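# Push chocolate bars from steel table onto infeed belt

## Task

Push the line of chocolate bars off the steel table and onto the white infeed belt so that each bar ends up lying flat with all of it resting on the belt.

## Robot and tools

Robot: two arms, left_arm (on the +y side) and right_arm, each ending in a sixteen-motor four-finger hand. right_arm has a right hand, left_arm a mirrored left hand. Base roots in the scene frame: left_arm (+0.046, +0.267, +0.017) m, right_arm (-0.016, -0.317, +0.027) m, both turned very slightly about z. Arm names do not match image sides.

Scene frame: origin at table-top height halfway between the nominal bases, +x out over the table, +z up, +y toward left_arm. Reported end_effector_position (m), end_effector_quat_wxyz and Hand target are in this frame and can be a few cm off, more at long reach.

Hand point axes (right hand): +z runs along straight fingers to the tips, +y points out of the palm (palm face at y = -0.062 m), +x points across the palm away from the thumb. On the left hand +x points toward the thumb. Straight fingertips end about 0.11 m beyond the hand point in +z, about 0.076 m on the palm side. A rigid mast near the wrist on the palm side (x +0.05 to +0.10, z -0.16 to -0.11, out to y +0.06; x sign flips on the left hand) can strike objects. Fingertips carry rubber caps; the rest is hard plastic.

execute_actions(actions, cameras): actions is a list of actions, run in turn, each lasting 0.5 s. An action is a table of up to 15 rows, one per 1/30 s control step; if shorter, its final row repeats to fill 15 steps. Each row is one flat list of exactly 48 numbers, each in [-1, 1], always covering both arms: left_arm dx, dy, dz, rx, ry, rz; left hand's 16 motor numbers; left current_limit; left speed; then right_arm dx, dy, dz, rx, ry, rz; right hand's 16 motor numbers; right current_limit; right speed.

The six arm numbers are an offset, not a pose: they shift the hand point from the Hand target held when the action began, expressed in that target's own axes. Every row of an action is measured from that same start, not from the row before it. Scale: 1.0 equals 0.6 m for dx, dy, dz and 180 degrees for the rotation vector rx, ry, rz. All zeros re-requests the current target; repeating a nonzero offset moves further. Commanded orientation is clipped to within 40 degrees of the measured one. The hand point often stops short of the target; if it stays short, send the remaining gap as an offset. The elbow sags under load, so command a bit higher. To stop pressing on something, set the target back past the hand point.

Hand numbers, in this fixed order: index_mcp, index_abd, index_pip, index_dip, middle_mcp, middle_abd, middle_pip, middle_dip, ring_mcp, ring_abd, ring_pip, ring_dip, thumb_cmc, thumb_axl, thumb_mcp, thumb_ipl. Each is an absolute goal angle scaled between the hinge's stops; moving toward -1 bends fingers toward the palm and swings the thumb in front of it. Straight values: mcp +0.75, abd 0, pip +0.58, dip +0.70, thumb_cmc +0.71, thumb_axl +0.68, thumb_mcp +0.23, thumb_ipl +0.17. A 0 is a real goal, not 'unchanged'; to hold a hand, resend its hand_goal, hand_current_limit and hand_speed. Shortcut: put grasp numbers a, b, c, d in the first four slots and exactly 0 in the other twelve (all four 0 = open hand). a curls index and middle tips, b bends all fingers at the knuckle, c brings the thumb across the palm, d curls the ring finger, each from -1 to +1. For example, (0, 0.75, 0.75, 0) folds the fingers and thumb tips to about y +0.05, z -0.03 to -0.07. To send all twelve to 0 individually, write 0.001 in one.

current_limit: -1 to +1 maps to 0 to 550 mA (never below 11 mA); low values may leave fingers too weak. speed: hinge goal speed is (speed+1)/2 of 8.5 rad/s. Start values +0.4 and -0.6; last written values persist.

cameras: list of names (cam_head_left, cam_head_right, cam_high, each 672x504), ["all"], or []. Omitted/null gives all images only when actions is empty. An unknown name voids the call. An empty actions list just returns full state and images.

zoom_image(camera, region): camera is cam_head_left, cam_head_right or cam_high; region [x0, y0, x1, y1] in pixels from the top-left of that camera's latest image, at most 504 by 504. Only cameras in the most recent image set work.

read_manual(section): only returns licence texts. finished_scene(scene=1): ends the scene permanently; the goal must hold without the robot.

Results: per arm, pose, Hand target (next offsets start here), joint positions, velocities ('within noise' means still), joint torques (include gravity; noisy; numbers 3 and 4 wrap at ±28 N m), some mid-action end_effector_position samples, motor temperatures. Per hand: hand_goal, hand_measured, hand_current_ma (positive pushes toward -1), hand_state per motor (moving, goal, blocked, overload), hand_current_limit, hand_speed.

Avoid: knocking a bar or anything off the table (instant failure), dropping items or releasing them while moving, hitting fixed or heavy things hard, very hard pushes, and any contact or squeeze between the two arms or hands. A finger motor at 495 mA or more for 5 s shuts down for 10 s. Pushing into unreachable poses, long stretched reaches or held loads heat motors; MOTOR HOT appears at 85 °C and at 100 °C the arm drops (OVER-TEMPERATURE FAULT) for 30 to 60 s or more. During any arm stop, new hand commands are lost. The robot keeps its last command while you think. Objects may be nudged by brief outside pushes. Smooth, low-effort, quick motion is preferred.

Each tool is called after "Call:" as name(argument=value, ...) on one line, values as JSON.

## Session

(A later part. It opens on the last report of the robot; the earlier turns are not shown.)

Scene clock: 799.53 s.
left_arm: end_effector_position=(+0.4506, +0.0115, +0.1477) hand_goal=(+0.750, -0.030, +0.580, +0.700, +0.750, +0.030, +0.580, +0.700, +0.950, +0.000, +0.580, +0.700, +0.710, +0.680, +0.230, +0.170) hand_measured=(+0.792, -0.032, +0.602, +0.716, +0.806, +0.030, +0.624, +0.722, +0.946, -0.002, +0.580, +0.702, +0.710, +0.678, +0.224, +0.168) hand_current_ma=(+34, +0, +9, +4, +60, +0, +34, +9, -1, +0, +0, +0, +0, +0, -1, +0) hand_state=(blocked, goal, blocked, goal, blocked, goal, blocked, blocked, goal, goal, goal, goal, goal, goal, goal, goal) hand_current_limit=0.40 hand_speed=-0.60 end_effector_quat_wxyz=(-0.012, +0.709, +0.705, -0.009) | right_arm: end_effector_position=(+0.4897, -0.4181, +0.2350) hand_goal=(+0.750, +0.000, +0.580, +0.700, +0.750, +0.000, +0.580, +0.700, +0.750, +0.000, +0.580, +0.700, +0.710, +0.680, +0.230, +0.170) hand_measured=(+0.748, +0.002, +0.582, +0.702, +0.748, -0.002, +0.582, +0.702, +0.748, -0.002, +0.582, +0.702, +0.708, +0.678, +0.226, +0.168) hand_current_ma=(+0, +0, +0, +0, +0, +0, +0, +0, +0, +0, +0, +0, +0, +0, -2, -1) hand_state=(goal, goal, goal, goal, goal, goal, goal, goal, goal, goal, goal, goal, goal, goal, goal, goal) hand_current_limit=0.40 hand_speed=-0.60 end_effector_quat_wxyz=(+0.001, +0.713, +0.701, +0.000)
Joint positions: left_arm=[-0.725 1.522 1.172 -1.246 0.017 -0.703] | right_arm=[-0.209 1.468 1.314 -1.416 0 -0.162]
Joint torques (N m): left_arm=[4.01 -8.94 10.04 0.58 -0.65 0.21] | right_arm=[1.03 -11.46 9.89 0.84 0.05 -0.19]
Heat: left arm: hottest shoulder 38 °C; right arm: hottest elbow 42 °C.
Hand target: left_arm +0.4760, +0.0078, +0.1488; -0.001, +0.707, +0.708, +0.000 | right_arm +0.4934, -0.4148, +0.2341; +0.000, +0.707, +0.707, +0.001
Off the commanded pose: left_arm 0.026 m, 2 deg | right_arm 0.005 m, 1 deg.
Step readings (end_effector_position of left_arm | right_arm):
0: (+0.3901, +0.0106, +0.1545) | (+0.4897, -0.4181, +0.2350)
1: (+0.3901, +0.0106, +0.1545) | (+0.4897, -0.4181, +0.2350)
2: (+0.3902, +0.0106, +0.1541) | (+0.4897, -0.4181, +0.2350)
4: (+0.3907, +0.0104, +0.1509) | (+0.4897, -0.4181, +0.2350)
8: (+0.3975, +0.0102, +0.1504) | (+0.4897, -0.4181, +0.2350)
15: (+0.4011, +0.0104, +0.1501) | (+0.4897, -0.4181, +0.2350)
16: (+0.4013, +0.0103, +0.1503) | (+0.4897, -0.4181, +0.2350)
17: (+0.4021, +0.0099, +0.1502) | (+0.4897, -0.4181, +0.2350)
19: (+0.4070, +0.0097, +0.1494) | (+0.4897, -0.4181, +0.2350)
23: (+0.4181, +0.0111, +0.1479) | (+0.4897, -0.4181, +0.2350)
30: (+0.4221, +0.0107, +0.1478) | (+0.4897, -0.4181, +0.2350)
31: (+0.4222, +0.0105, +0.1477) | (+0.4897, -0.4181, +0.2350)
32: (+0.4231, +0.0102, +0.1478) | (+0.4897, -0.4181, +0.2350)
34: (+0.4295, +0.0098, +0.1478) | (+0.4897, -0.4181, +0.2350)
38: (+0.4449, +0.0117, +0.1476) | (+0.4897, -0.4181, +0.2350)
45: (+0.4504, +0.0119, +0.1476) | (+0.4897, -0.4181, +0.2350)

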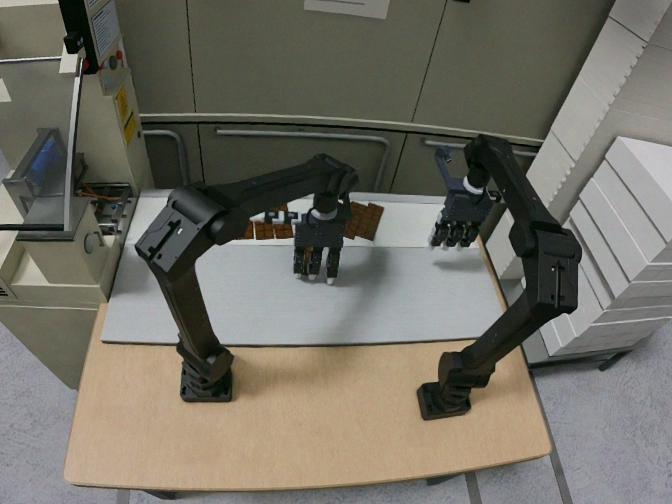

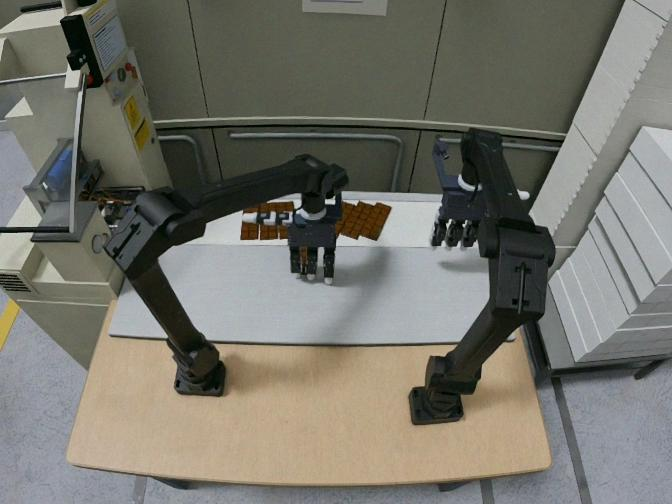

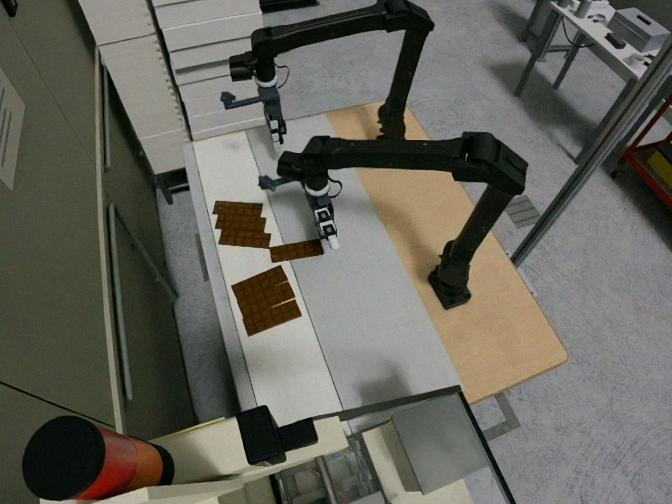

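Call:
execute_actions(actions=[[[0,-0.06,0,0,0,0,0.75,0,0.58,0.7,0.75,0,0.58,0.7,0.95,0,0.58,0.7,0.71,0.68,0.23,0.17,0.4,-0.6,0,0,0,0,0,0,0,0,0,0,0,0,0,0,0,0,0,0,0,0,0,0,0.4,-0.6]],[[0,0,-0.08,0,0,0,0.75,0,0.58,0.7,0.75,0,0.58,0.7,0.95,0,0.58,0.7,0.71,0.68,0.23,0.17,0.4,-0.6,0,0,0,0,0,0,0,0,0,0,0,0,0,0,0,0,0,0,0,0,0,0,0.4,-0.6]],[[-0.075,0.095,0,0,0,0,0.75,0,0.58,0.7,0.75,0,0.58,0.7,0.95,0,0.58,0.7,0.71,0.68,0.23,0.17,0.4,-0.6,0,0,0,0,0,0,0,0,0,0,0,0,0,0,0,0,0,0,0,0,0,0,0.4,-0.6]],[[-0.075,0.095,0,0,0,0,0.75,0,0.58,0.7,0.75,0,0.58,0.7,0.95,0,0.58,0.7,0.71,0.68,0.23,0.17,0.4,-0.6,0,0,0,0,0,0,0,0,0,0,0,0,0,0,0,0,0,0,0,0,0,0,0.4,-0.6]],[[0,0,0.055,0,0,0,0.75,0,0.58,0.7,0.75,0,0.58,0.7,0.95,0,0.58,0.7,0.71,0.68,0.23,0.17,0.4,-0.6,0,0,0,0,0,0,0,0,0,0,0,0,0,0,0,0,0,0,0,0,0,0,0.4,-0.6]],[[0,0,0.03,0,0,0,0.75,0,0.58,0.7,0.75,0,0.58,0.7,0.95,0,0.58,0.7,0.71,0.68,0.23,0.17,0.4,-0.6,0,0,0,0,0,0,0,0,0,0,0,0,0,0,0,0,0,0,0,0,0,0,0.4,-0.6]],[[0.03,0,0,0,0,0,0.75,0,0.58,0.7,0.75,0,0.58,0.7,0.95,0,0.58,0.7,0.71,0.68,0.23,0.17,0.4,-0.6,0,0,0,0,0,0,0,0,0,0,0,0,0,0,0,0,0,0,0,0,0,0,0.4,-0.6]],[[0.025,0,0,0,0,0,0.75,0,0.58,0.7,0.75,0,0.58,0.7,0.95,0,0.58,0.7,0.71,0.68,0.23,0.17,0.4,-0.6,0,0,0,0,0,0,0,0,0,0,0,0,0,0,0,0,0,0,0,0,0,0,0.4,-0.6]]], cameras=["all"])

Call:
zoom_image(camera="cam_head_left", region=[265, 190, 385, 290])

Call:
zoom_image(camera="cam_high", region=[210, 170, 350, 310])

Scene clock: 842.93 s.
left_arm: end_effector_position=(+0.5519, -0.0633, +0.1542) hand_goal=(+0.750, +0.000, +0.580, +0.700, +0.750, +0.000, +0.580, +0.700, +0.950, +0.000, +0.580, +0.700, +0.710, +0.680, +0.230, +0.170) hand_measured=(+0.750, -0.008, +0.580, +0.702, +0.748, -0.018, +0.578, +0.700, +0.946, -0.002, +0.580, +0.702, +0.710, +0.678, +0.224, +0.168) hand_current_ma=(+0, -1, +0, +0, +0, -5, +0, +0, +0, +0, +0, +0, +0, +0, -1, +0) hand_state=(goal, goal, goal, goal, goal, goal, goal, goal, goal, goal, goal, goal, goal, goal, goal, goal) hand_current_limit=0.40 hand_speed=-0.60 end_effector_quat_wxyz=(+0.009, +0.711, +0.703, -0.003) | right_arm: end_effector_position=(+0.4897, -0.4181, +0.2350) hand_goal=(+0.750, +0.000, +0.580, +0.700, +0.750, +0.000, +0.580, +0.700, +0.750, +0.000, +0.580, +0.700, +0.710, +0.680, +0.230, +0.170) hand_measured=(+0.748, +0.002, +0.582, +0.702, +0.748, -0.002, +0.582, +0.702, +0.748, -0.002, +0.582, +0.702, +0.708, +0.678, +0.226, +0.168) hand_current_ma=(+0, +0, +0, +0, +0, +0, +0, +0, +0, +0, +0, +0, +0, +0, -2, -1) hand_state=(goal, goal, goal, goal, goal, goal, goal, goal, goal, goal, goal, goal, goal, goal, goal, goal) hand_current_limit=0.40 hand_speed=-0.60 end_effector_quat_wxyz=(+0.001, +0.713, +0.701, +0.000)
Joint positions: left_arm=[-0.711 1.804 1.543 -1.291 0.007 -0.684] | right_arm=[-0.209 1.468 1.314 -1.416 0 -0.162]
Joint torques (N m): left_arm=[3.78 -16.85 5.91 -0.08 -0.29 0.13] | right_arm=[1.49 -10.87 9.73 0.69 0.06 -0.17]
Heat: left arm: hottest elbow 39 °C; right arm: hottest elbow 42 °C.
Hand target: left_arm +0.5540, -0.0491, +0.1455; -0.001, +0.707, +0.707, +0.000 | right_arm +0.4934, -0.4148, +0.2341; +0.000, +0.707, +0.707, +0.001
Off the commanded pose: left_arm 0.017 m, 1 deg | right_arm 0.005 m, 1 deg.
Step readings (end_effector_position of left_arm | right_arm):
0: (+0.4506, +0.0114, +0.1475) | (+0.4897, -0.4181, +0.2350)
1: (+0.4506, +0.0114, +0.1475) | (+0.4897, -0.4181, +0.2350)
2: (+0.4506, +0.0115, +0.1477) | (+0.4897, -0.4181, +0.2350)
4: (+0.4505, +0.0120, +0.1486) | (+0.4897, -0.4181, +0.2350)
8: (+0.4467, +0.0123, +0.1499) | (+0.4897, -0.4181, +0.2350)
15: (+0.4429, +0.0127, +0.1504) | (+0.4897, -0.4181, +0.2350)
16: (+0.4429, +0.0128, +0.1506) | (+0.4897, -0.4181, +0.2350)
17: (+0.4421, +0.0134, +0.1507) | (+0.4897, -0.4181, +0.2350)
19: (+0.4380, +0.0174, +0.1522) | (+0.4897, -0.4181, +0.2350)
23: (+0.4305, +0.0240, +0.1609) | (+0.4897, -0.4181, +0.2350)
30: (+0.4331, +0.0218, +0.1764) | (+0.4897, -0.4181, +0.2350)
31: (+0.4335, +0.0215, +0.1772) | (+0.4897, -0.4181, +0.2350)
32: (+0.4348, +0.0203, +0.1781) | (+0.4897, -0.4181, +0.2350)
34: (+0.4457, +0.0107, +0.1831) | (+0.4897, -0.4181, +0.2350)
38: (+0.4761, -0.0159, +0.1894) | (+0.4897, -0.4181, +0.2350)
45: (+0.4853, -0.0241, +0.1788) | (+0.4897, -0.4181, +0.2350)
46: (+0.4852, -0.0240, +0.1787) | (+0.4897, -0.4181, +0.2350)
47: (+0.4865, -0.0252, +0.1795) | (+0.4897, -0.4181, +0.2350)
49: (+0.4993, -0.0364, +0.1849) | (+0.4897, -0.4181, +0.2350)
53: (+0.5317, -0.0649, +0.1915) | (+0.4897, -0.4181, +0.2350)
60: (+0.5403, -0.0727, +0.1800) | (+0.4897, -0.4181, +0.2350)
61: (+0.5400, -0.0724, +0.1791) | (+0.4897, -0.4181, +0.2350)
62: (+0.5402, -0.0725, +0.1785) | (+0.4897, -0.4181, +0.2350)
64: (+0.5425, -0.0746, +0.1779) | (+0.4897, -0.4181, +0.2350)
68: (+0.5480, -0.0794, +0.1761) | (+0.4897, -0.4181, +0.2350)
75: (+0.5499, -0.0811, +0.1723) | (+0.4897, -0.4181, +0.2350)
76: (+0.5500, -0.0813, +0.1724) | (+0.4897, -0.4181, +0.2350)
77: (+0.5505, -0.0817, +0.1724) | (+0.4897, -0.4181, +0.2350)
79: (+0.5523, -0.0832, +0.1714) | (+0.4897, -0.4181, +0.2350)
83: (+0.5527, -0.0836, +0.1651) | (+0.4897, -0.4181, +0.2350)
90: (+0.5524, -0.0834, +0.1576) | (+0.4897, -0.4181, +0.2350)
91: (+0.5524, -0.0833, +0.1572) | (+0.4897, -0.4181, +0.2350)
92: (+0.5523, -0.0833, +0.1566) | (+0.4897, -0.4181, +0.2350)
94: (+0.5513, -0.0825, +0.1538) | (+0.4897, -0.4181, +0.2350)
98: (+0.5503, -0.0788, +0.1549) | (+0.4897, -0.4181, +0.2350)
105: (+0.5516, -0.0758, +0.1545) | (+0.4897, -0.4181, +0.2350)
106: (+0.5515, -0.0758, +0.1544) | (+0.4897, -0.4181, +0.2350)
107: (+0.5514, -0.0755, +0.1543) | (+0.4897, -0.4181, +0.2350)
109: (+0.5502, -0.0735, +0.1546) | (+0.4897, -0.4181, +0.2350)
113: (+0.5505, -0.0661, +0.1545) | (+0.4897, -0.4181, +0.2350)
120: (+0.5518, -0.0631, +0.1542) | (+0.4897, -0.4181, +0.2350)

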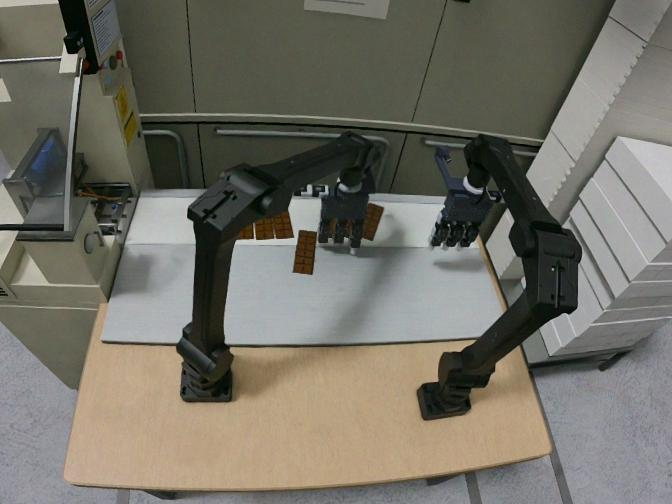

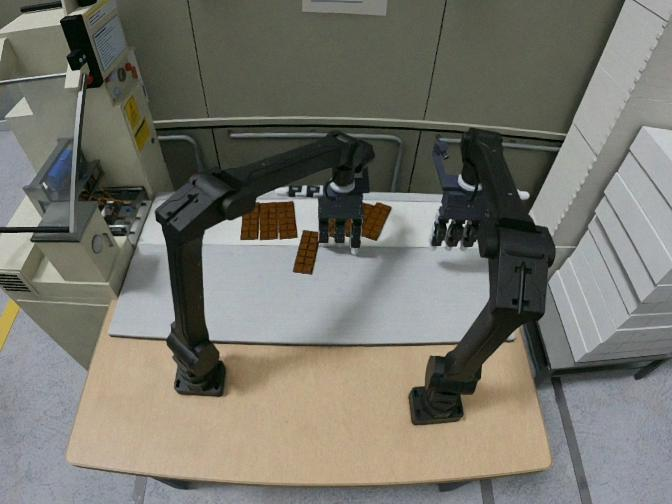

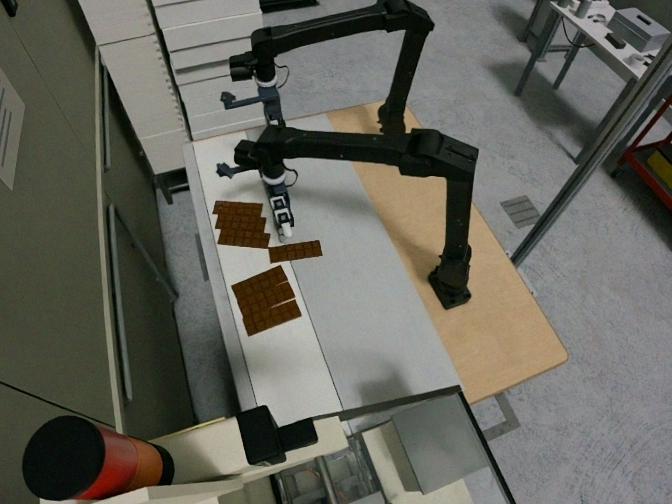

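Scaled by 4.200 from the camera's 672x504 image, which has a finer 960x720 frame.

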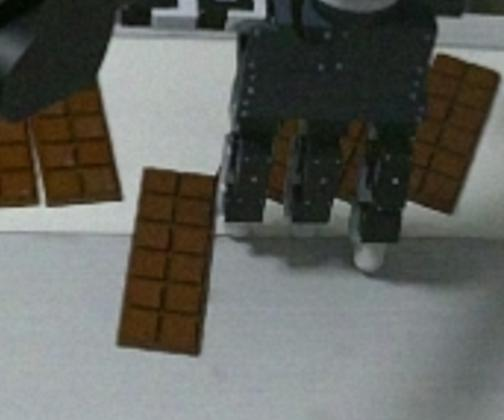

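Scaled by 3.600 from the camera's 672x504 image, which has a finer 960x720 frame.

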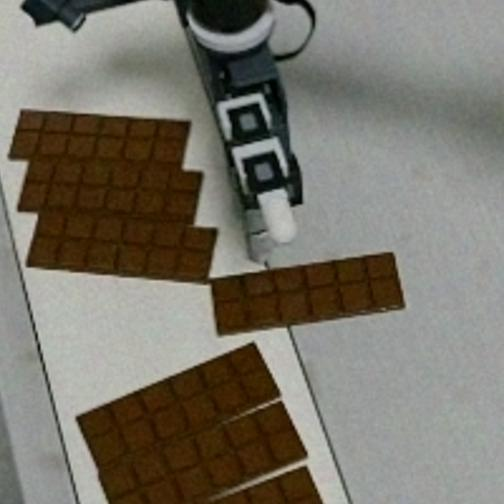

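Call:
execute_actions(actions=[[[0,0.017,0,0,0,0,0.75,0,0.58,0.7,0.75,0,0.58,0.7,0.95,0,0.58,0.7,0.71,0.68,0.23,0.17,0.4,-0.6,0,0,0,0,0,0,0,0,0,0,0,0,0,0,0,0,0,0,0,0,0,0,0.4,-0.6]],[[0.024,0,0,0,0,0,0.75,0,0.58,0.7,0.75,0,0.58,0.7,0.95,0,0.58,0.7,0.71,0.68,0.23,0.17,0.4,-0.6,0,0,0,0,0,0,0,0,0,0,0,0,0,0,0,0,0,0,0,0,0,0,0.4,-0.6]]], cameras=["all"])

Call:
zoom_image(camera="cam_head_left", region=[265, 190, 385, 290])

Call:
zoom_image(camera="cam_high", region=[210, 170, 350, 310])

Scene clock: 859.80 s.
left_arm: end_effector_position=(+0.5594, -0.0525, +0.1538) hand_goal=(+0.750, +0.000, +0.580, +0.700, +0.750, +0.000, +0.580, +0.700, +0.950, +0.000, +0.580, +0.700, +0.710, +0.680, +0.230, +0.170) hand_measured=(+0.760, -0.028, +0.586, +0.702, +0.754, -0.020, +0.582, +0.700, +0.946, -0.002, +0.580, +0.702, +0.710, +0.678, +0.224, +0.168) hand_current_ma=(+2, -11, +1, +0, +0, -5, +0, +0, +0, +0, +0, +0, +0, +0, -1, +0) hand_state=(goal, blocked, goal, goal, goal, goal, goal, goal, goal, goal, goal, goal, goal, goal, goal, goal) hand_current_limit=0.40 hand_speed=-0.60 end_effector_quat_wxyz=(+0.009, +0.712, +0.702, -0.005) | right_arm: end_effector_position=(+0.4897, -0.4181, +0.2350) hand_goal=(+0.750, +0.000, +0.580, +0.700, +0.750, +0.000, +0.580, +0.700, +0.750, +0.000, +0.580, +0.700, +0.710, +0.680, +0.230, +0.170) hand_measured=(+0.748, +0.002, +0.582, +0.702, +0.748, -0.002, +0.582, +0.702, +0.748, -0.002, +0.582, +0.702, +0.708, +0.678, +0.226, +0.168) hand_current_ma=(+0, +0, +0, +0, +0, +0, +0, +0, +0, +0, +0, +0, +0, +0, -2, -1) hand_state=(goal, goal, goal, goal, goal, goal, goal, goal, goal, goal, goal, goal, goal, goal, goal, goal) hand_current_limit=0.40 hand_speed=-0.60 end_effector_quat_wxyz=(+0.001, +0.713, +0.701, +0.000)
Joint positions: left_arm=[-0.684 1.802 1.539 -1.291 0.013 -0.653] | right_arm=[-0.209 1.468 1.314 -1.416 0 -0.162]
Joint torques (N m): left_arm=[4.31 -16.73 6 -0.02 -0.5 0.12] | right_arm=[1.38 -10.93 9.81 0.87 0.06 -0.16]
Heat: left arm: hottest shoulder 39 °C; right arm: hottest elbow 42 °C.
Hand target: left_arm +0.5644, -0.0345, +0.1454; -0.001, +0.707, +0.708, +0.000 | right_arm +0.4934, -0.4148, +0.2341; +0.000, +0.707, +0.707, +0.001
Off the commanded pose: left_arm 0.020 m, 2 deg | right_arm 0.005 m, 1 deg.
Step readings (end_effector_position of left_arm | right_arm):
0: (+0.5519, -0.0634, +0.1542) | (+0.4897, -0.4181, +0.2350)
1: (+0.5519, -0.0634, +0.1542) | (+0.4897, -0.4181, +0.2350)
2: (+0.5521, -0.0632, +0.1542) | (+0.4897, -0.4181, +0.2350)
4: (+0.5523, -0.0633, +0.1542) | (+0.4897, -0.4181, +0.2350)
8: (+0.5528, -0.0628, +0.1541) | (+0.4897, -0.4181, +0.2350)
15: (+0.5533, -0.0624, +0.1541) | (+0.4897, -0.4181, +0.2350)
16: (+0.5533, -0.0624, +0.1541) | (+0.4897, -0.4181, +0.2350)
17: (+0.5534, -0.0624, +0.1540) | (+0.4897, -0.4181, +0.2350)
19: (+0.5542, -0.0617, +0.1539) | (+0.4897, -0.4181, +0.2350)
23: (+0.5571, -0.0573, +0.1537) | (+0.4897, -0.4181, +0.2350)
30: (+0.5594, -0.0524, +0.1537) | (+0.4897, -0.4181, +0.2350)

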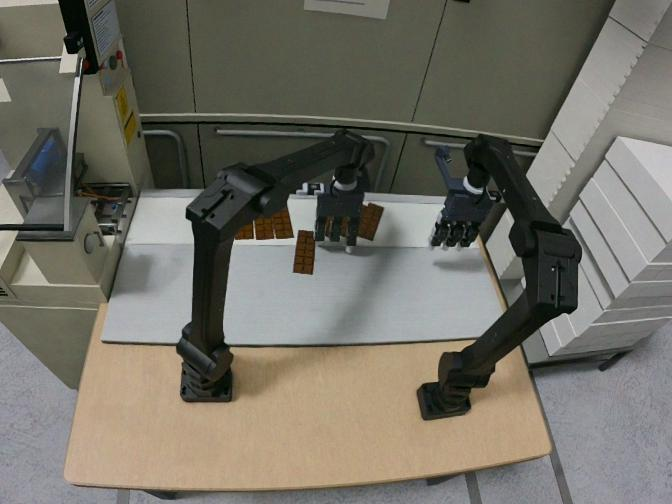

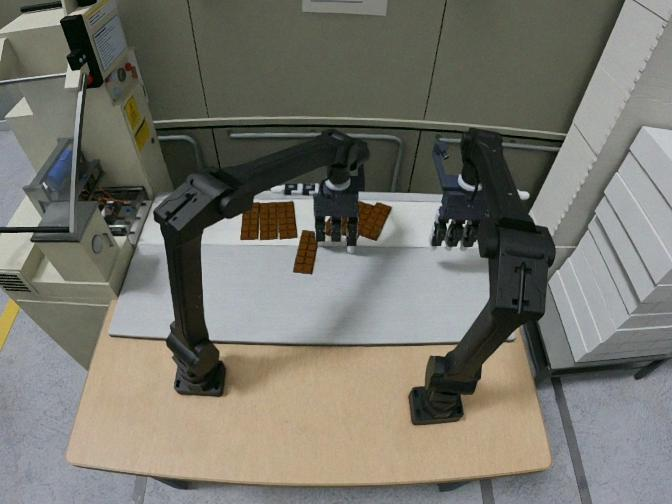

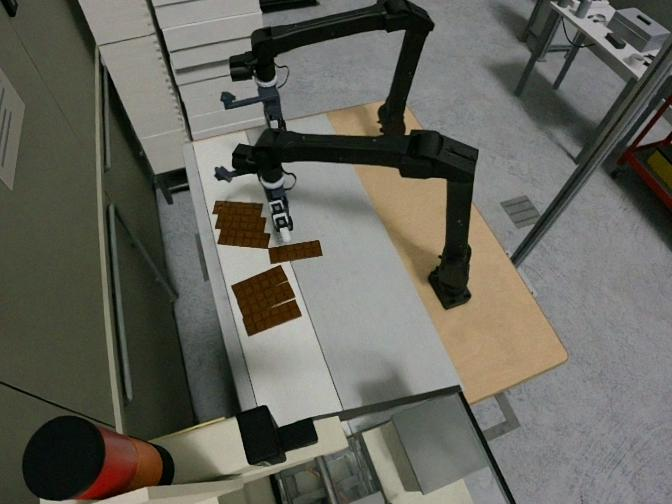

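Scaled by 4.200 from the camera's 672x504 image, which has a finer 960x720 frame.

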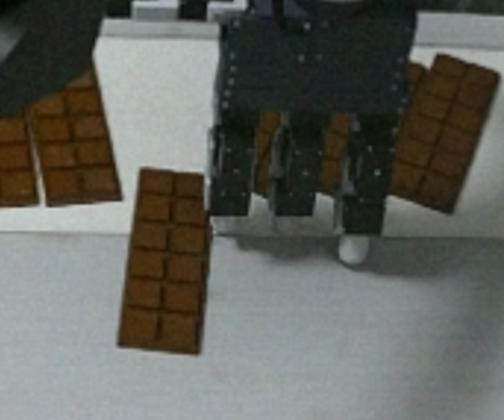

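Scaled by 3.600 from the camera's 672x504 image, which has a finer 960x720 frame.

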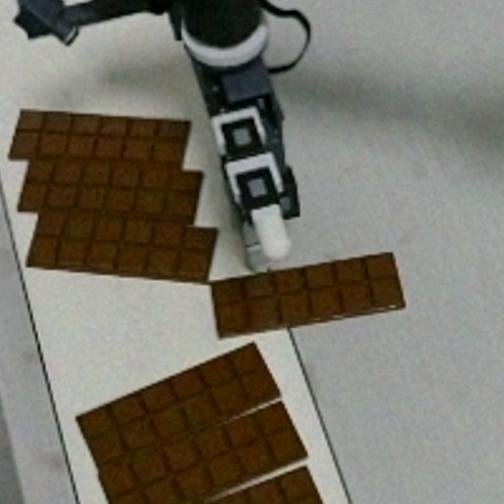

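Call:
execute_actions(actions=[[[0.015,0,0,0,0,0,0.75,0,0.58,0.7,0.75,0,0.58,0.7,0.95,0,0.58,0.7,0.71,0.68,0.23,0.17,0.4,-0.6,0,0,0,0,0,0,0,0,0,0,0,0,0,0,0,0,0,0,0,0,0,0,0.4,-0.6]]], cameras=["cam_head_left", "cam_high"])

Call:
zoom_image(camera="cam_head_left", region=[265, 190, 385, 290])

Call:
zoom_image(camera="cam_high", region=[210, 170, 350, 310])

Scene clock: 865.13 s.
left_arm: end_effector_position=(+0.5601, -0.0437, +0.1541) hand_goal=(+0.750, +0.000, +0.580, +0.700, +0.750, +0.000, +0.580, +0.700, +0.950, +0.000, +0.580, +0.700, +0.710, +0.680, +0.230, +0.170) hand_measured=(+0.758, -0.032, +0.586, +0.702, +0.752, -0.014, +0.582, +0.700, +0.946, -0.002, +0.580, +0.702, +0.710, +0.678, +0.224, +0.168) hand_current_ma=(+2, -15, +1, +0, +0, -3, +0, +0, +0, +0, +0, +0, +0, +0, -1, +0) hand_state=(goal, blocked, goal, goal, goal, goal, goal, goal, goal, goal, goal, goal, goal, goal, goal, goal) hand_current_limit=0.40 hand_speed=-0.60 end_effector_quat_wxyz=(+0.010, +0.712, +0.702, -0.005) | right_arm: end_effector_position=(+0.4897, -0.4181, +0.2350) hand_goal=(+0.750, +0.000, +0.580, +0.700, +0.750, +0.000, +0.580, +0.700, +0.750, +0.000, +0.580, +0.700, +0.710, +0.680, +0.230, +0.170) hand_measured=(+0.748, +0.002, +0.582, +0.702, +0.748, -0.002, +0.582, +0.702, +0.748, -0.002, +0.582, +0.702, +0.708, +0.678, +0.226, +0.168) hand_current_ma=(+0, +0, +0, +0, +0, +0, +0, +0, +0, +0, +0, +0, +0, +0, -2, -1) hand_state=(goal, goal, goal, goal, goal, goal, goal, goal, goal, goal, goal, goal, goal, goal, goal, goal) hand_current_limit=0.40 hand_speed=-0.60 end_effector_quat_wxyz=(+0.001, +0.713, +0.701, +0.000)
Joint positions: left_arm=[-0.671 1.788 1.521 -1.285 0.012 -0.639] | right_arm=[-0.209 1.468 1.314 -1.416 0 -0.162]
Joint torques (N m): left_arm=[4.25 -16.5 5.94 -0.03 -0.47 0.14] | right_arm=[1.73 -11.05 9.77 0.83 0.07 -0.16]
Heat: left arm: hottest shoulder 39 °C; right arm: hottest elbow 42 °C.
Hand target: left_arm +0.5643, -0.0257, +0.1457; -0.001, +0.707, +0.707, +0.000 | right_arm +0.4934, -0.4148, +0.2341; +0.000, +0.707, +0.707, +0.001
Off the commanded pose: left_arm 0.021 m, 2 deg | right_arm 0.005 m, 1 deg.
Step readings (end_effector_position of left_arm | right_arm):
0: (+0.5594, -0.0525, +0.1538) | (+0.4897, -0.4181, +0.2350)
1: (+0.5594, -0.0525, +0.1540) | (+0.4897, -0.4181, +0.2350)
2: (+0.5592, -0.0524, +0.1537) | (+0.4897, -0.4181, +0.2350)
4: (+0.5581, -0.0514, +0.1539) | (+0.4897, -0.4181, +0.2350)
8: (+0.5585, -0.0468, +0.1539) | (+0.4897, -0.4181, +0.2350)
15: (+0.5601, -0.0436, +0.1541) | (+0.4897, -0.4181, +0.2350)
Images, in order (width x height): cam_head_left 672x504, cam_high 672x504.

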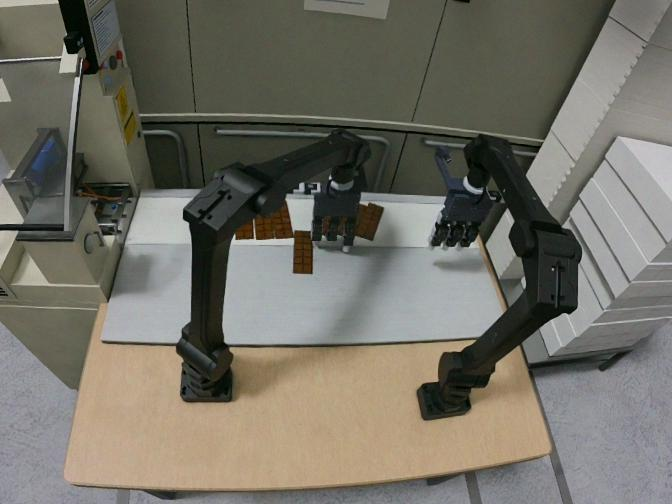

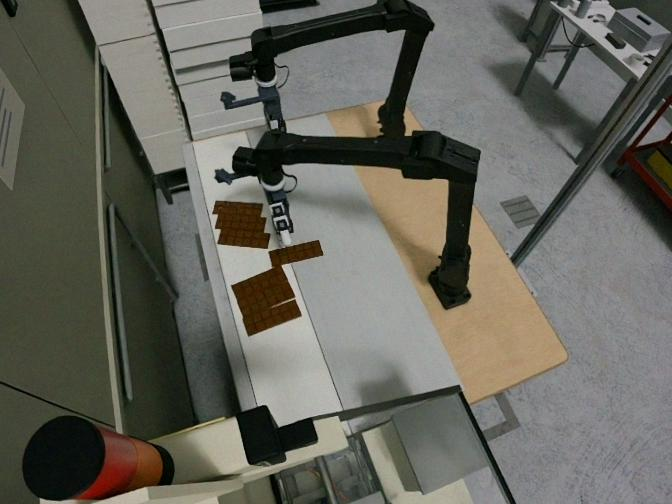

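Scaled by 4.200 from the camera's 672x504 image, which has a finer 960x720 frame.

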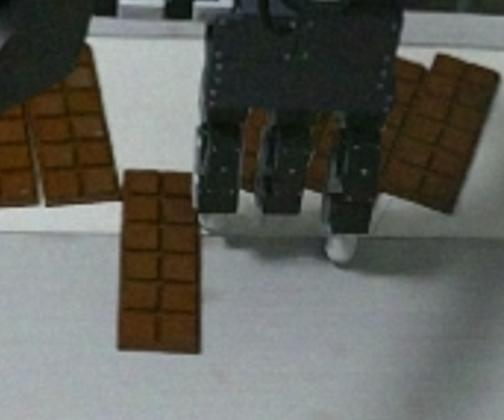

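Scaled by 3.600 from the camera's 672x504 image, which has a finer 960x720 frame.

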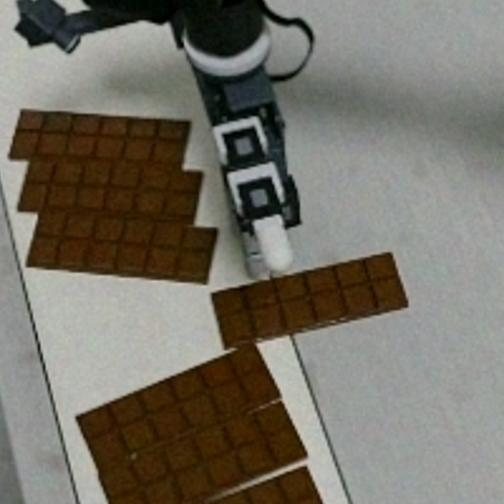

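Call:
execute_actions(actions=[[[-0.035,0,0,0,0,0,0.75,0,0.58,0.7,0.75,0,0.58,0.7,0.95,0,0.58,0.7,0.71,0.68,0.23,0.17,0.4,-0.6,0,0,0,0,0,0,0,0,0,0,0,0,0,0,0,0,0,0,0,0,0,0,0.4,-0.6]],[[0,0,-0.085,0,0,0,0.75,0,0.58,0.7,0.75,0,0.58,0.7,0.95,0,0.58,0.7,0.71,0.68,0.23,0.17,0.4,-0.6,0,0,0,0,0,0,0,0,0,0,0,0,0,0,0,0,0,0,0,0,0,0,0.4,-0.6]],[[0.051,-0.116,0,0,0,0,0.75,0,0.58,0.7,0.75,0,0.58,0.7,0.95,0,0.58,0.7,0.71,0.68,0.23,0.17,0.4,-0.6,0,0,0,0,0,0,0,0,0,0,0,0,0,0,0,0,0,0,0,0,0,0,0.4,-0.6]],[[0.051,-0.116,0,0,0,0,0.75,0,0.58,0.7,0.75,0,0.58,0.7,0.95,0,0.58,0.7,0.71,0.68,0.23,0.17,0.4,-0.6,0,0,0,0,0,0,0,0,0,0,0,0,0,0,0,0,0,0,0,0,0,0,0.4,-0.6]],[[0,0,0.055,0,0,0,0.75,0,0.58,0.7,0.75,0,0.58,0.7,0.95,0,0.58,0.7,0.71,0.68,0.23,0.17,0.4,-0.6,0,0,0,0,0,0,0,0,0,0,0,0,0,0,0,0,0,0,0,0,0,0,0.4,-0.6]],[[0,0,0.025,0,0,0,0.75,0,0.58,0.7,0.75,0,0.58,0.7,0.95,0,0.58,0.7,0.71,0.68,0.23,0.17,0.4,-0.6,0,0,0,0,0,0,0,0,0,0,0,0,0,0,0,0,0,0,0,0,0,0,0.4,-0.6]]], cameras=["all"])

Call:
zoom_image(camera="cam_head_left", region=[245, 190, 365, 290])

Call:
zoom_image(camera="cam_high", region=[210, 170, 350, 310])

Scene clock: 889.90 s.
left_arm: end_effector_position=(+0.4289, +0.0183, +0.1569) hand_goal=(+0.750, +0.000, +0.580, +0.700, +0.750, +0.000, +0.580, +0.700, +0.950, +0.000, +0.580, +0.700, +0.710, +0.680, +0.230, +0.170) hand_measured=(+0.748, -0.002, +0.580, +0.702, +0.748, -0.002, +0.582, +0.700, +0.946, -0.002, +0.580, +0.702, +0.710, +0.678, +0.224, +0.168) hand_current_ma=(+0, +0, +0, +0, +0, +0, +0, +0, -1, +0, +0, +0, +0, +0, -1, +0) hand_state=(goal, goal, goal, goal, goal, goal, goal, goal, goal, goal, goal, goal, goal, goal, goal, goal) hand_current_limit=0.40 hand_speed=-0.60 end_effector_quat_wxyz=(+0.005, +0.705, +0.709, -0.001) | right_arm: end_effector_position=(+0.4897, -0.4181, +0.2350) hand_goal=(+0.750, +0.000, +0.580, +0.700, +0.750, +0.000, +0.580, +0.700, +0.750, +0.000, +0.580, +0.700, +0.710, +0.680, +0.230, +0.170) hand_measured=(+0.748, +0.002, +0.582, +0.702, +0.748, -0.002, +0.582, +0.702, +0.748, -0.002, +0.582, +0.702, +0.708, +0.678, +0.226, +0.168) hand_current_ma=(+0, +0, +0, +0, +0, +0, +0, +0, +0, +0, +0, +0, +0, +0, -2, -1) hand_state=(goal, goal, goal, goal, goal, goal, goal, goal, goal, goal, goal, goal, goal, goal, goal, goal) hand_current_limit=0.40 hand_speed=-0.60 end_effector_quat_wxyz=(+0.001, +0.713, +0.701, +0.000)
Joint positions: left_arm=[-0.754 1.444 1.105 -1.222 0.002 -0.744] | right_arm=[-0.209 1.468 1.314 -1.416 0 -0.162]
Joint torques (N m): left_arm=[1.14 -9.93 6.58 0.29 -0.15 -0.06] | right_arm=[1.85 -11.34 9.74 0.85 0.02 -0.21]
Heat: left arm: hottest shoulder 38 °C; right arm: hottest elbow 42 °C.
Hand target: left_arm +0.4251, +0.0145, +0.1489; -0.001, +0.707, +0.708, +0.000 | right_arm +0.4934, -0.4148, +0.2341; +0.000, +0.707, +0.707, +0.001
Off the commanded pose: left_arm 0.010 m, 1 deg | right_arm 0.005 m, 1 deg.
Step readings (end_effector_position of left_arm | right_arm):
0: (+0.5601, -0.0437, +0.1541) | (+0.4897, -0.4181, +0.2350)
1: (+0.5601, -0.0437, +0.1541) | (+0.4897, -0.4181, +0.2350)
2: (+0.5601, -0.0437, +0.1541) | (+0.4897, -0.4181, +0.2350)
4: (+0.5601, -0.0436, +0.1541) | (+0.4897, -0.4181, +0.2350)
8: (+0.5600, -0.0432, +0.1541) | (+0.4897, -0.4181, +0.2350)
15: (+0.5599, -0.0428, +0.1538) | (+0.4897, -0.4181, +0.2350)
16: (+0.5596, -0.0426, +0.1538) | (+0.4897, -0.4181, +0.2350)
17: (+0.5590, -0.0418, +0.1547) | (+0.4897, -0.4181, +0.2350)
19: (+0.5560, -0.0379, +0.1574) | (+0.4897, -0.4181, +0.2350)
23: (+0.5535, -0.0356, +0.1677) | (+0.4897, -0.4181, +0.2350)
30: (+0.5550, -0.0367, +0.1761) | (+0.4897, -0.4181, +0.2350)
31: (+0.5548, -0.0364, +0.1763) | (+0.4897, -0.4181, +0.2350)
32: (+0.5535, -0.0354, +0.1763) | (+0.4897, -0.4181, +0.2350)
34: (+0.5431, -0.0294, +0.1758) | (+0.4897, -0.4181, +0.2350)
38: (+0.5121, -0.0115, +0.1826) | (+0.4897, -0.4181, +0.2350)
45: (+0.5007, -0.0132, +0.2056) | (+0.4897, -0.4181, +0.2350)
46: (+0.5000, -0.0131, +0.2050) | (+0.4897, -0.4181, +0.2350)
47: (+0.4969, -0.0120, +0.2024) | (+0.4897, -0.4181, +0.2350)
49: (+0.4802, -0.0014, +0.1920) | (+0.4897, -0.4181, +0.2350)
53: (+0.4429, +0.0172, +0.1830) | (+0.4897, -0.4181, +0.2350)
60: (+0.4304, +0.0163, +0.2012) | (+0.4897, -0.4181, +0.2350)
61: (+0.4303, +0.0165, +0.2014) | (+0.4897, -0.4181, +0.2350)
62: (+0.4307, +0.0162, +0.2002) | (+0.4897, -0.4181, +0.2350)
64: (+0.4307, +0.0163, +0.1927) | (+0.4897, -0.4181, +0.2350)
68: (+0.4265, +0.0203, +0.1756) | (+0.4897, -0.4181, +0.2350)
75: (+0.4280, +0.0190, +0.1701) | (+0.4897, -0.4181, +0.2350)
76: (+0.4283, +0.0188, +0.1701) | (+0.4897, -0.4181, +0.2350)
77: (+0.4285, +0.0186, +0.1697) | (+0.4897, -0.4181, +0.2350)
79: (+0.4294, +0.0177, +0.1677) | (+0.4897, -0.4181, +0.2350)
83: (+0.4286, +0.0185, +0.1608) | (+0.4897, -0.4181, +0.2350)
90: (+0.4287, +0.0184, +0.1568) | (+0.4897, -0.4181, +0.2350)

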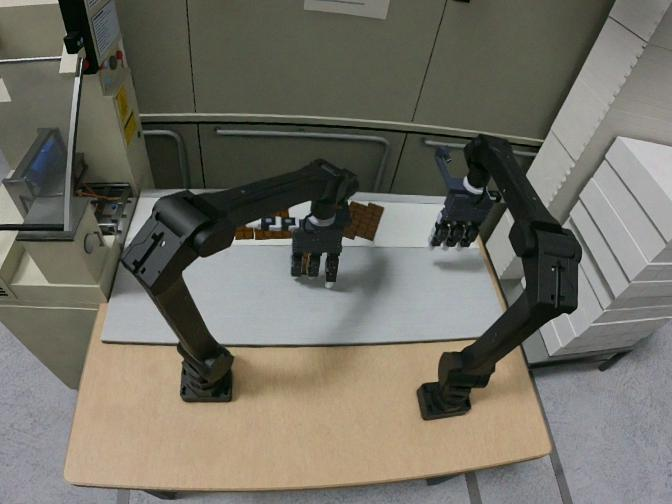

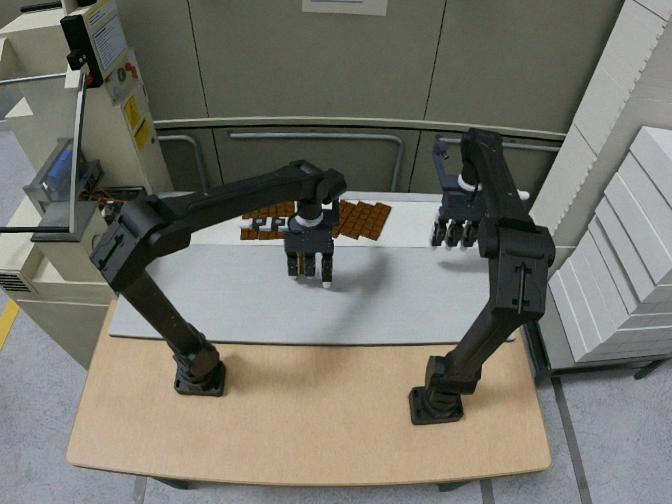

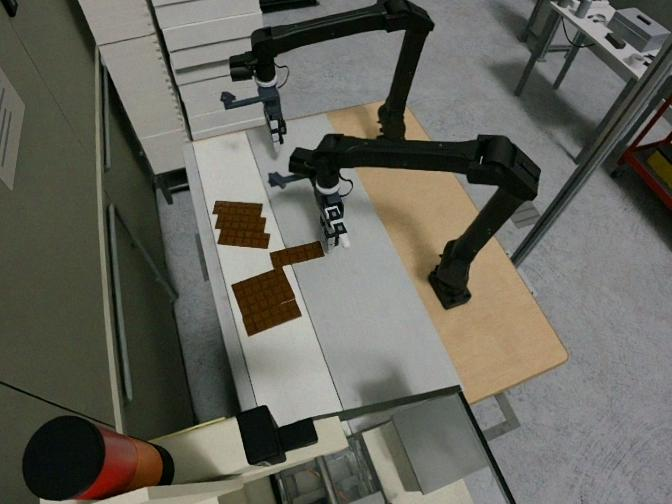

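Scaled by 4.200 from the camera's 672x504 image, which has a finer 960x720 frame.

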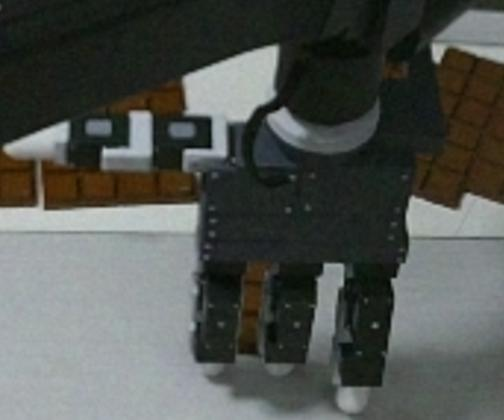

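Scaled by 3.600 from the camera's 672x504 image, which has a finer 960x720 frame.

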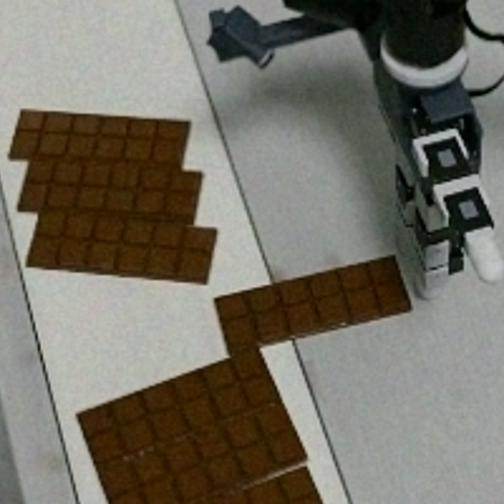

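Call:
zoom_image(camera="cam_high", region=[260, 235, 320, 285])

Call:
zoom_image(camera="cam_head_right", region=[235, 190, 355, 290])

Scaled by 8.400 from the camera's 672x504 image, which has a finer 960x720 frame.

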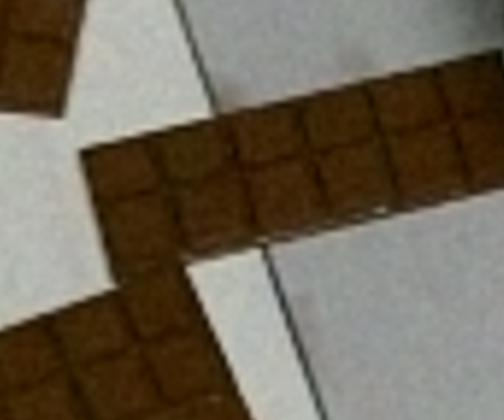

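Scaled by 4.200 from the camera's 672x504 image, which has a finer 960x720 frame.

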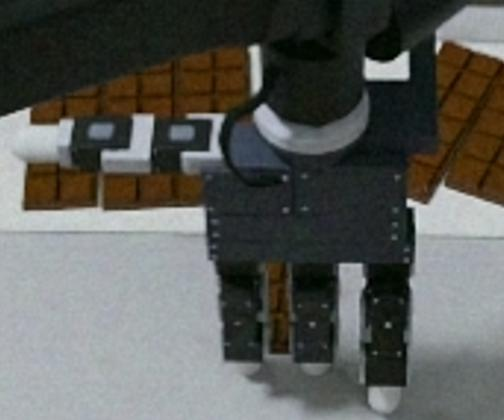

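Call:
execute_actions(actions=[[[0.017,0,0,0,0,0,0.75,-0.06,0.58,0.7,0.75,0.06,0.58,0.7,0.95,0,0.58,0.7,0.71,0.68,0.23,0.17,0.4,-0.6,0,0,0,0,0,0,0,0,0,0,0,0,0,0,0,0,0,0,0,0,0,0,0.4,-0.6]],[[0,0.05,0,0,0,0,0.75,-0.06,0.58,0.7,0.75,0.06,0.58,0.7,0.95,0,0.58,0.7,0.71,0.68,0.23,0.17,0.4,-0.6,0,0,0,0,0,0,0,0,0,0,0,0,0,0,0,0,0,0,0,0,0,0,0.4,-0.6]],[[0,0.04,0,0,0,0,0.75,-0.06,0.58,0.7,0.75,0.06,0.58,0.7,0.95,0,0.58,0.7,0.71,0.68,0.23,0.17,0.4,-0.6,0,0,0,0,0,0,0,0,0,0,0,0,0,0,0,0,0,0,0,0,0,0,0.4,-0.6]]], cameras=["cam_head_left", "cam_high"])

Call:
zoom_image(camera="cam_head_left", region=[245, 190, 365, 290])

Call:
zoom_image(camera="cam_high", region=[210, 190, 330, 310])

Scene clock: 913.93 s.
left_arm: end_effector_position=(+0.4548, +0.0252, +0.1482) hand_goal=(+0.750, -0.060, +0.580, +0.700, +0.750, +0.060, +0.580, +0.700, +0.950, +0.000, +0.580, +0.700, +0.710, +0.680, +0.230, +0.170) hand_measured=(+0.788, -0.062, +0.600, +0.714, +0.800, +0.044, +0.620, +0.720, +0.946, -0.002, +0.580, +0.702, +0.710, +0.678, +0.224, +0.168) hand_current_ma=(+28, +0, +8, +4, +48, -4, +27, +7, -1, +0, +0, +0, +0, +0, -1, +0) hand_state=(blocked, goal, blocked, goal, blocked, goal, blocked, goal, goal, goal, goal, goal, goal, goal, goal, goal) hand_current_limit=0.40 hand_speed=-0.60 end_effector_quat_wxyz=(-0.009, +0.710, +0.704, -0.009) | right_arm: end_effector_position=(+0.4897, -0.4181, +0.2350) hand_goal=(+0.750, +0.000, +0.580, +0.700, +0.750, +0.000, +0.580, +0.700, +0.750, +0.000, +0.580, +0.700, +0.710, +0.680, +0.230, +0.170) hand_measured=(+0.748, +0.002, +0.582, +0.702, +0.748, -0.002, +0.582, +0.702, +0.748, -0.002, +0.582, +0.702, +0.708, +0.678, +0.226, +0.168) hand_current_ma=(+0, +0, +0, +0, +0, +0, +0, +0, +0, +0, +0, +0, +0, +0, -2, -1) hand_state=(goal, goal, goal, goal, goal, goal, goal, goal, goal, goal, goal, goal, goal, goal, goal, goal) hand_current_limit=0.40 hand_speed=-0.60 end_effector_quat_wxyz=(+0.001, +0.713, +0.701, +0.000)
Joint positions: left_arm=[-0.693 1.504 1.152 -1.238 0.017 -0.667] | right_arm=[-0.209 1.468 1.314 -1.416 0 -0.162]
Joint torques (N m): left_arm=[4.25 -8.7 9.89 0.46 -0.63 0.18] | right_arm=[1.73 -11.34 9.83 0.94 0.08 -0.18]
Heat: left arm: hottest shoulder 38 °C; right arm: hottest elbow 42 °C.
Hand target: left_arm +0.4791, +0.0248, +0.1487; -0.001, +0.707, +0.708, +0.000 | right_arm +0.4934, -0.4148, +0.2341; +0.000, +0.707, +0.707, +0.001
Off the commanded pose: left_arm 0.024 m, 1 deg | right_arm 0.005 m, 1 deg.
Step readings (end_effector_position of left_arm | right_arm):
0: (+0.4289, +0.0183, +0.1569) | (+0.4897, -0.4181, +0.2350)
1: (+0.4289, +0.0183, +0.1569) | (+0.4897, -0.4181, +0.2350)
2: (+0.4288, +0.0184, +0.1566) | (+0.4897, -0.4181, +0.2350)
4: (+0.4279, +0.0193, +0.1550) | (+0.4897, -0.4181, +0.2350)
8: (+0.4252, +0.0216, +0.1510) | (+0.4897, -0.4181, +0.2350)
15: (+0.4253, +0.0215, +0.1513) | (+0.4897, -0.4181, +0.2350)
16: (+0.4253, +0.0214, +0.1513) | (+0.4897, -0.4181, +0.2350)
17: (+0.4255, +0.0213, +0.1513) | (+0.4897, -0.4181, +0.2350)
19: (+0.4268, +0.0220, +0.1503) | (+0.4897, -0.4181, +0.2350)
23: (+0.4333, +0.0244, +0.1502) | (+0.4897, -0.4181, +0.2350)
30: (+0.4367, +0.0239, +0.1498) | (+0.4897, -0.4181, +0.2350)
31: (+0.4369, +0.0239, +0.1499) | (+0.4897, -0.4181, +0.2350)
32: (+0.4375, +0.0238, +0.1498) | (+0.4897, -0.4181, +0.2350)
34: (+0.4412, +0.0237, +0.1491) | (+0.4897, -0.4181, +0.2350)
38: (+0.4509, +0.0251, +0.1482) | (+0.4897, -0.4181, +0.2350)
45: (+0.4547, +0.0254, +0.1482) | (+0.4897, -0.4181, +0.2350)
Images, in order (width x height): cam_head_left 672x504, cam_high 672x504.

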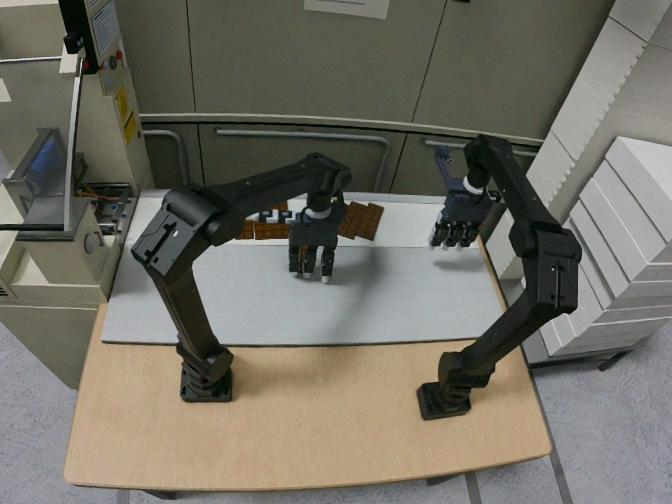

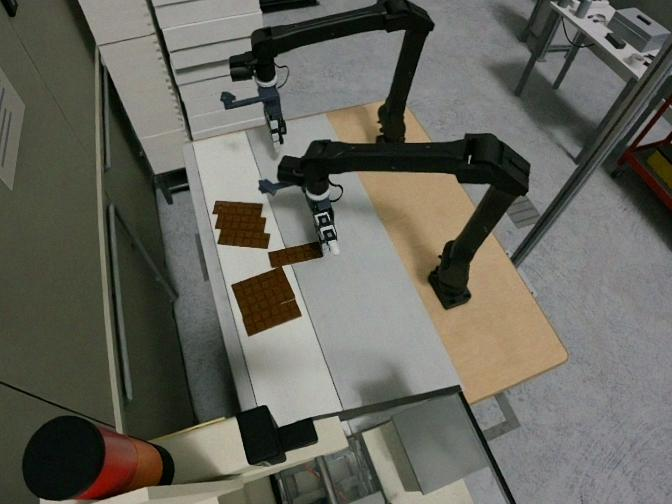

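Scaled by 4.200 from the camera's 672x504 image, which has a finer 960x720 frame.

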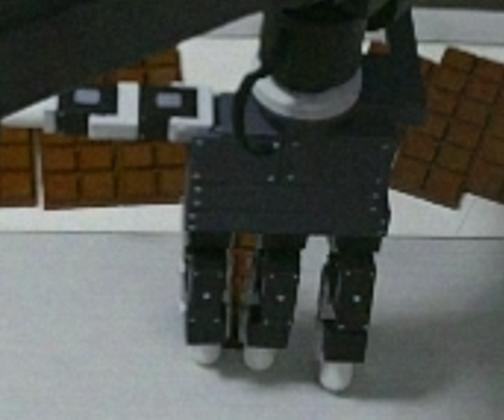

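Scaled by 4.200 from the camera's 672x504 image, which has a finer 960x720 frame.

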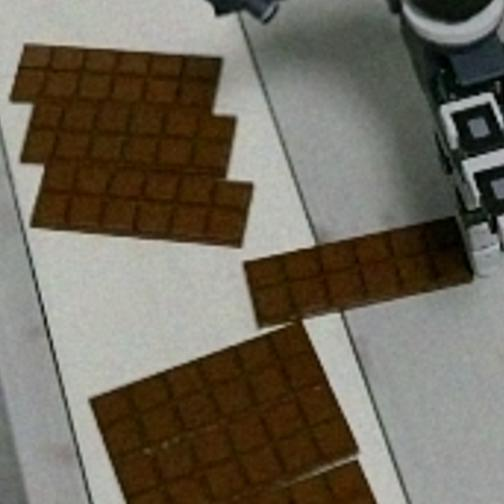

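Call:
execute_actions(actions=[[[0,0.05,0,0,0,0,0.75,-0.06,0.58,0.7,0.75,0.06,0.58,0.7,0.95,0,0.58,0.7,0.71,0.68,0.23,0.17,0.4,-0.6,0,0,0,0,0,0,0,0,0,0,0,0,0,0,0,0,0,0,0,0,0,0,0.4,-0.6]],[[0,0.05,0,0,0,0,0.75,-0.06,0.58,0.7,0.75,0.06,0.58,0.7,0.95,0,0.58,0.7,0.71,0.68,0.23,0.17,0.4,-0.6,0,0,0,0,0,0,0,0,0,0,0,0,0,0,0,0,0,0,0,0,0,0,0.4,-0.6]]], cameras=["cam_head_left", "cam_high"])

Call:
zoom_image(camera="cam_high", region=[200, 190, 320, 310])

Call:
zoom_image(camera="cam_head_left", region=[235, 180, 355, 280])

Scene clock: 928.80 s.
left_arm: end_effector_position=(+0.5136, +0.0264, +0.1486) hand_goal=(+0.750, -0.060, +0.580, +0.700, +0.750, +0.060, +0.580, +0.700, +0.950, +0.000, +0.580, +0.700, +0.710, +0.680, +0.230, +0.170) hand_measured=(+0.788, -0.062, +0.600, +0.714, +0.802, +0.062, +0.622, +0.720, +0.946, -0.002, +0.580, +0.702, +0.710, +0.678, +0.224, +0.168) hand_current_ma=(+29, +0, +8, +4, +54, +0, +30, +8, -1, +0, +0, +0, +0, +0, -1, +0) hand_state=(blocked, goal, blocked, goal, blocked, goal, blocked, blocked, goal, goal, goal, goal, goal, goal, goal, goal) hand_current_limit=0.40 hand_speed=-0.60 end_effector_quat_wxyz=(-0.011, +0.708, +0.706, -0.009) | right_arm: end_effector_position=(+0.4897, -0.4181, +0.2350) hand_goal=(+0.750, +0.000, +0.580, +0.700, +0.750, +0.000, +0.580, +0.700, +0.750, +0.000, +0.580, +0.700, +0.710, +0.680, +0.230, +0.170) hand_measured=(+0.748, +0.002, +0.582, +0.702, +0.748, -0.002, +0.582, +0.702, +0.748, -0.002, +0.582, +0.702, +0.708, +0.678, +0.226, +0.168) hand_current_ma=(+0, +0, +0, +0, +0, +0, +0, +0, +0, +0, +0, +0, +0, +0, -2, -1) hand_state=(goal, goal, goal, goal, goal, goal, goal, goal, goal, goal, goal, goal, goal, goal, goal, goal) hand_current_limit=0.40 hand_speed=-0.60 end_effector_quat_wxyz=(+0.001, +0.713, +0.701, +0.000)
Joint positions: left_arm=[-0.614 1.623 1.294 -1.267 0.013 -0.593] | right_arm=[-0.209 1.468 1.314 -1.416 0 -0.162]
Joint torques (N m): left_arm=[3.9 -10.7 10.35 0.61 -0.52 0.18] | right_arm=[2.02 -11.11 9.88 0.81 0.04 -0.2]
Heat: left arm: hottest elbow 39 °C; right arm: hottest elbow 42 °C.
Hand target: left_arm +0.5390, +0.0247, +0.1486; -0.001, +0.707, +0.707, +0.000 | right_arm +0.4934, -0.4148, +0.2341; +0.000, +0.707, +0.707, +0.001
Off the commanded pose: left_arm 0.026 m, 2 deg | right_arm 0.005 m, 1 deg.
Step readings (end_effector_position of left_arm | right_arm):
0: (+0.4548, +0.0251, +0.1482) | (+0.4897, -0.4181, +0.2350)
1: (+0.4550, +0.0250, +0.1481) | (+0.4897, -0.4181, +0.2350)
2: (+0.4558, +0.0247, +0.1483) | (+0.4897, -0.4181, +0.2350)
4: (+0.4613, +0.0246, +0.1479) | (+0.4897, -0.4181, +0.2350)
8: (+0.4775, +0.0265, +0.1480) | (+0.4897, -0.4181, +0.2350)
15: (+0.4837, +0.0270, +0.1482) | (+0.4897, -0.4181, +0.2350)
16: (+0.4839, +0.0268, +0.1483) | (+0.4897, -0.4181, +0.2350)
17: (+0.4848, +0.0264, +0.1482) | (+0.4897, -0.4181, +0.2350)
19: (+0.4906, +0.0253, +0.1482) | (+0.4897, -0.4181, +0.2350)
23: (+0.5063, +0.0261, +0.1485) | (+0.4897, -0.4181, +0.2350)
30: (+0.5133, +0.0267, +0.1486) | (+0.4897, -0.4181, +0.2350)
Images, in order (width x height): cam_head_left 672x504, cam_high 672x504.

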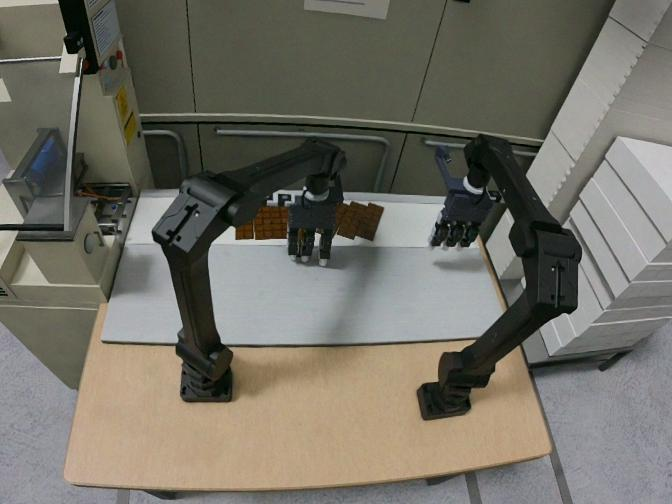

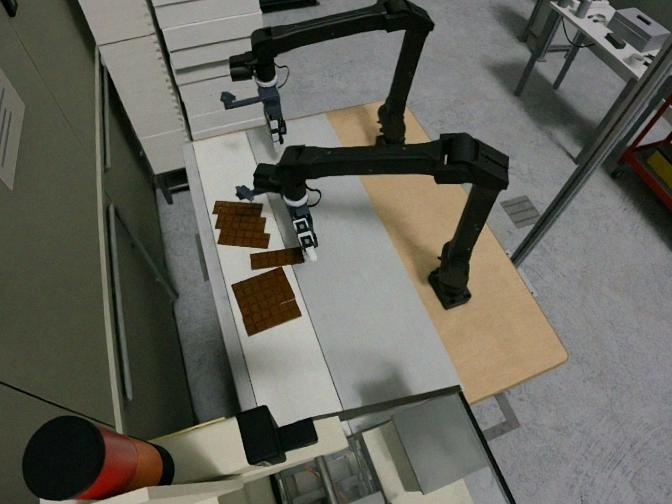

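Scaled by 4.200 from the camera's 672x504 image, which has a finer 960x720 frame.

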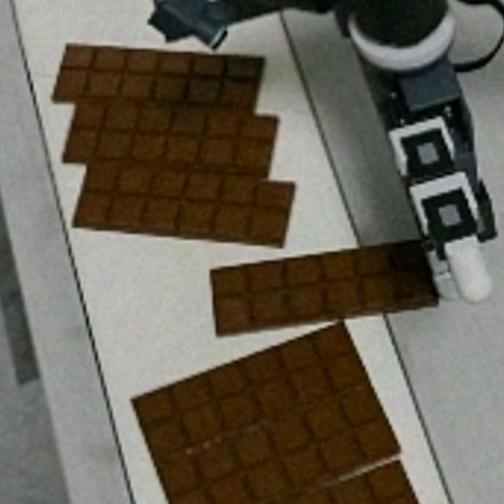

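Scaled by 4.200 from the camera's 672x504 image, which has a finer 960x720 frame.

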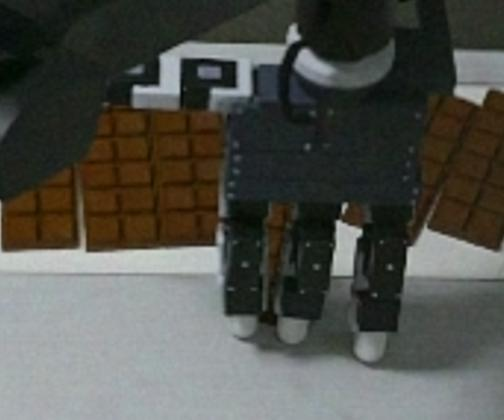

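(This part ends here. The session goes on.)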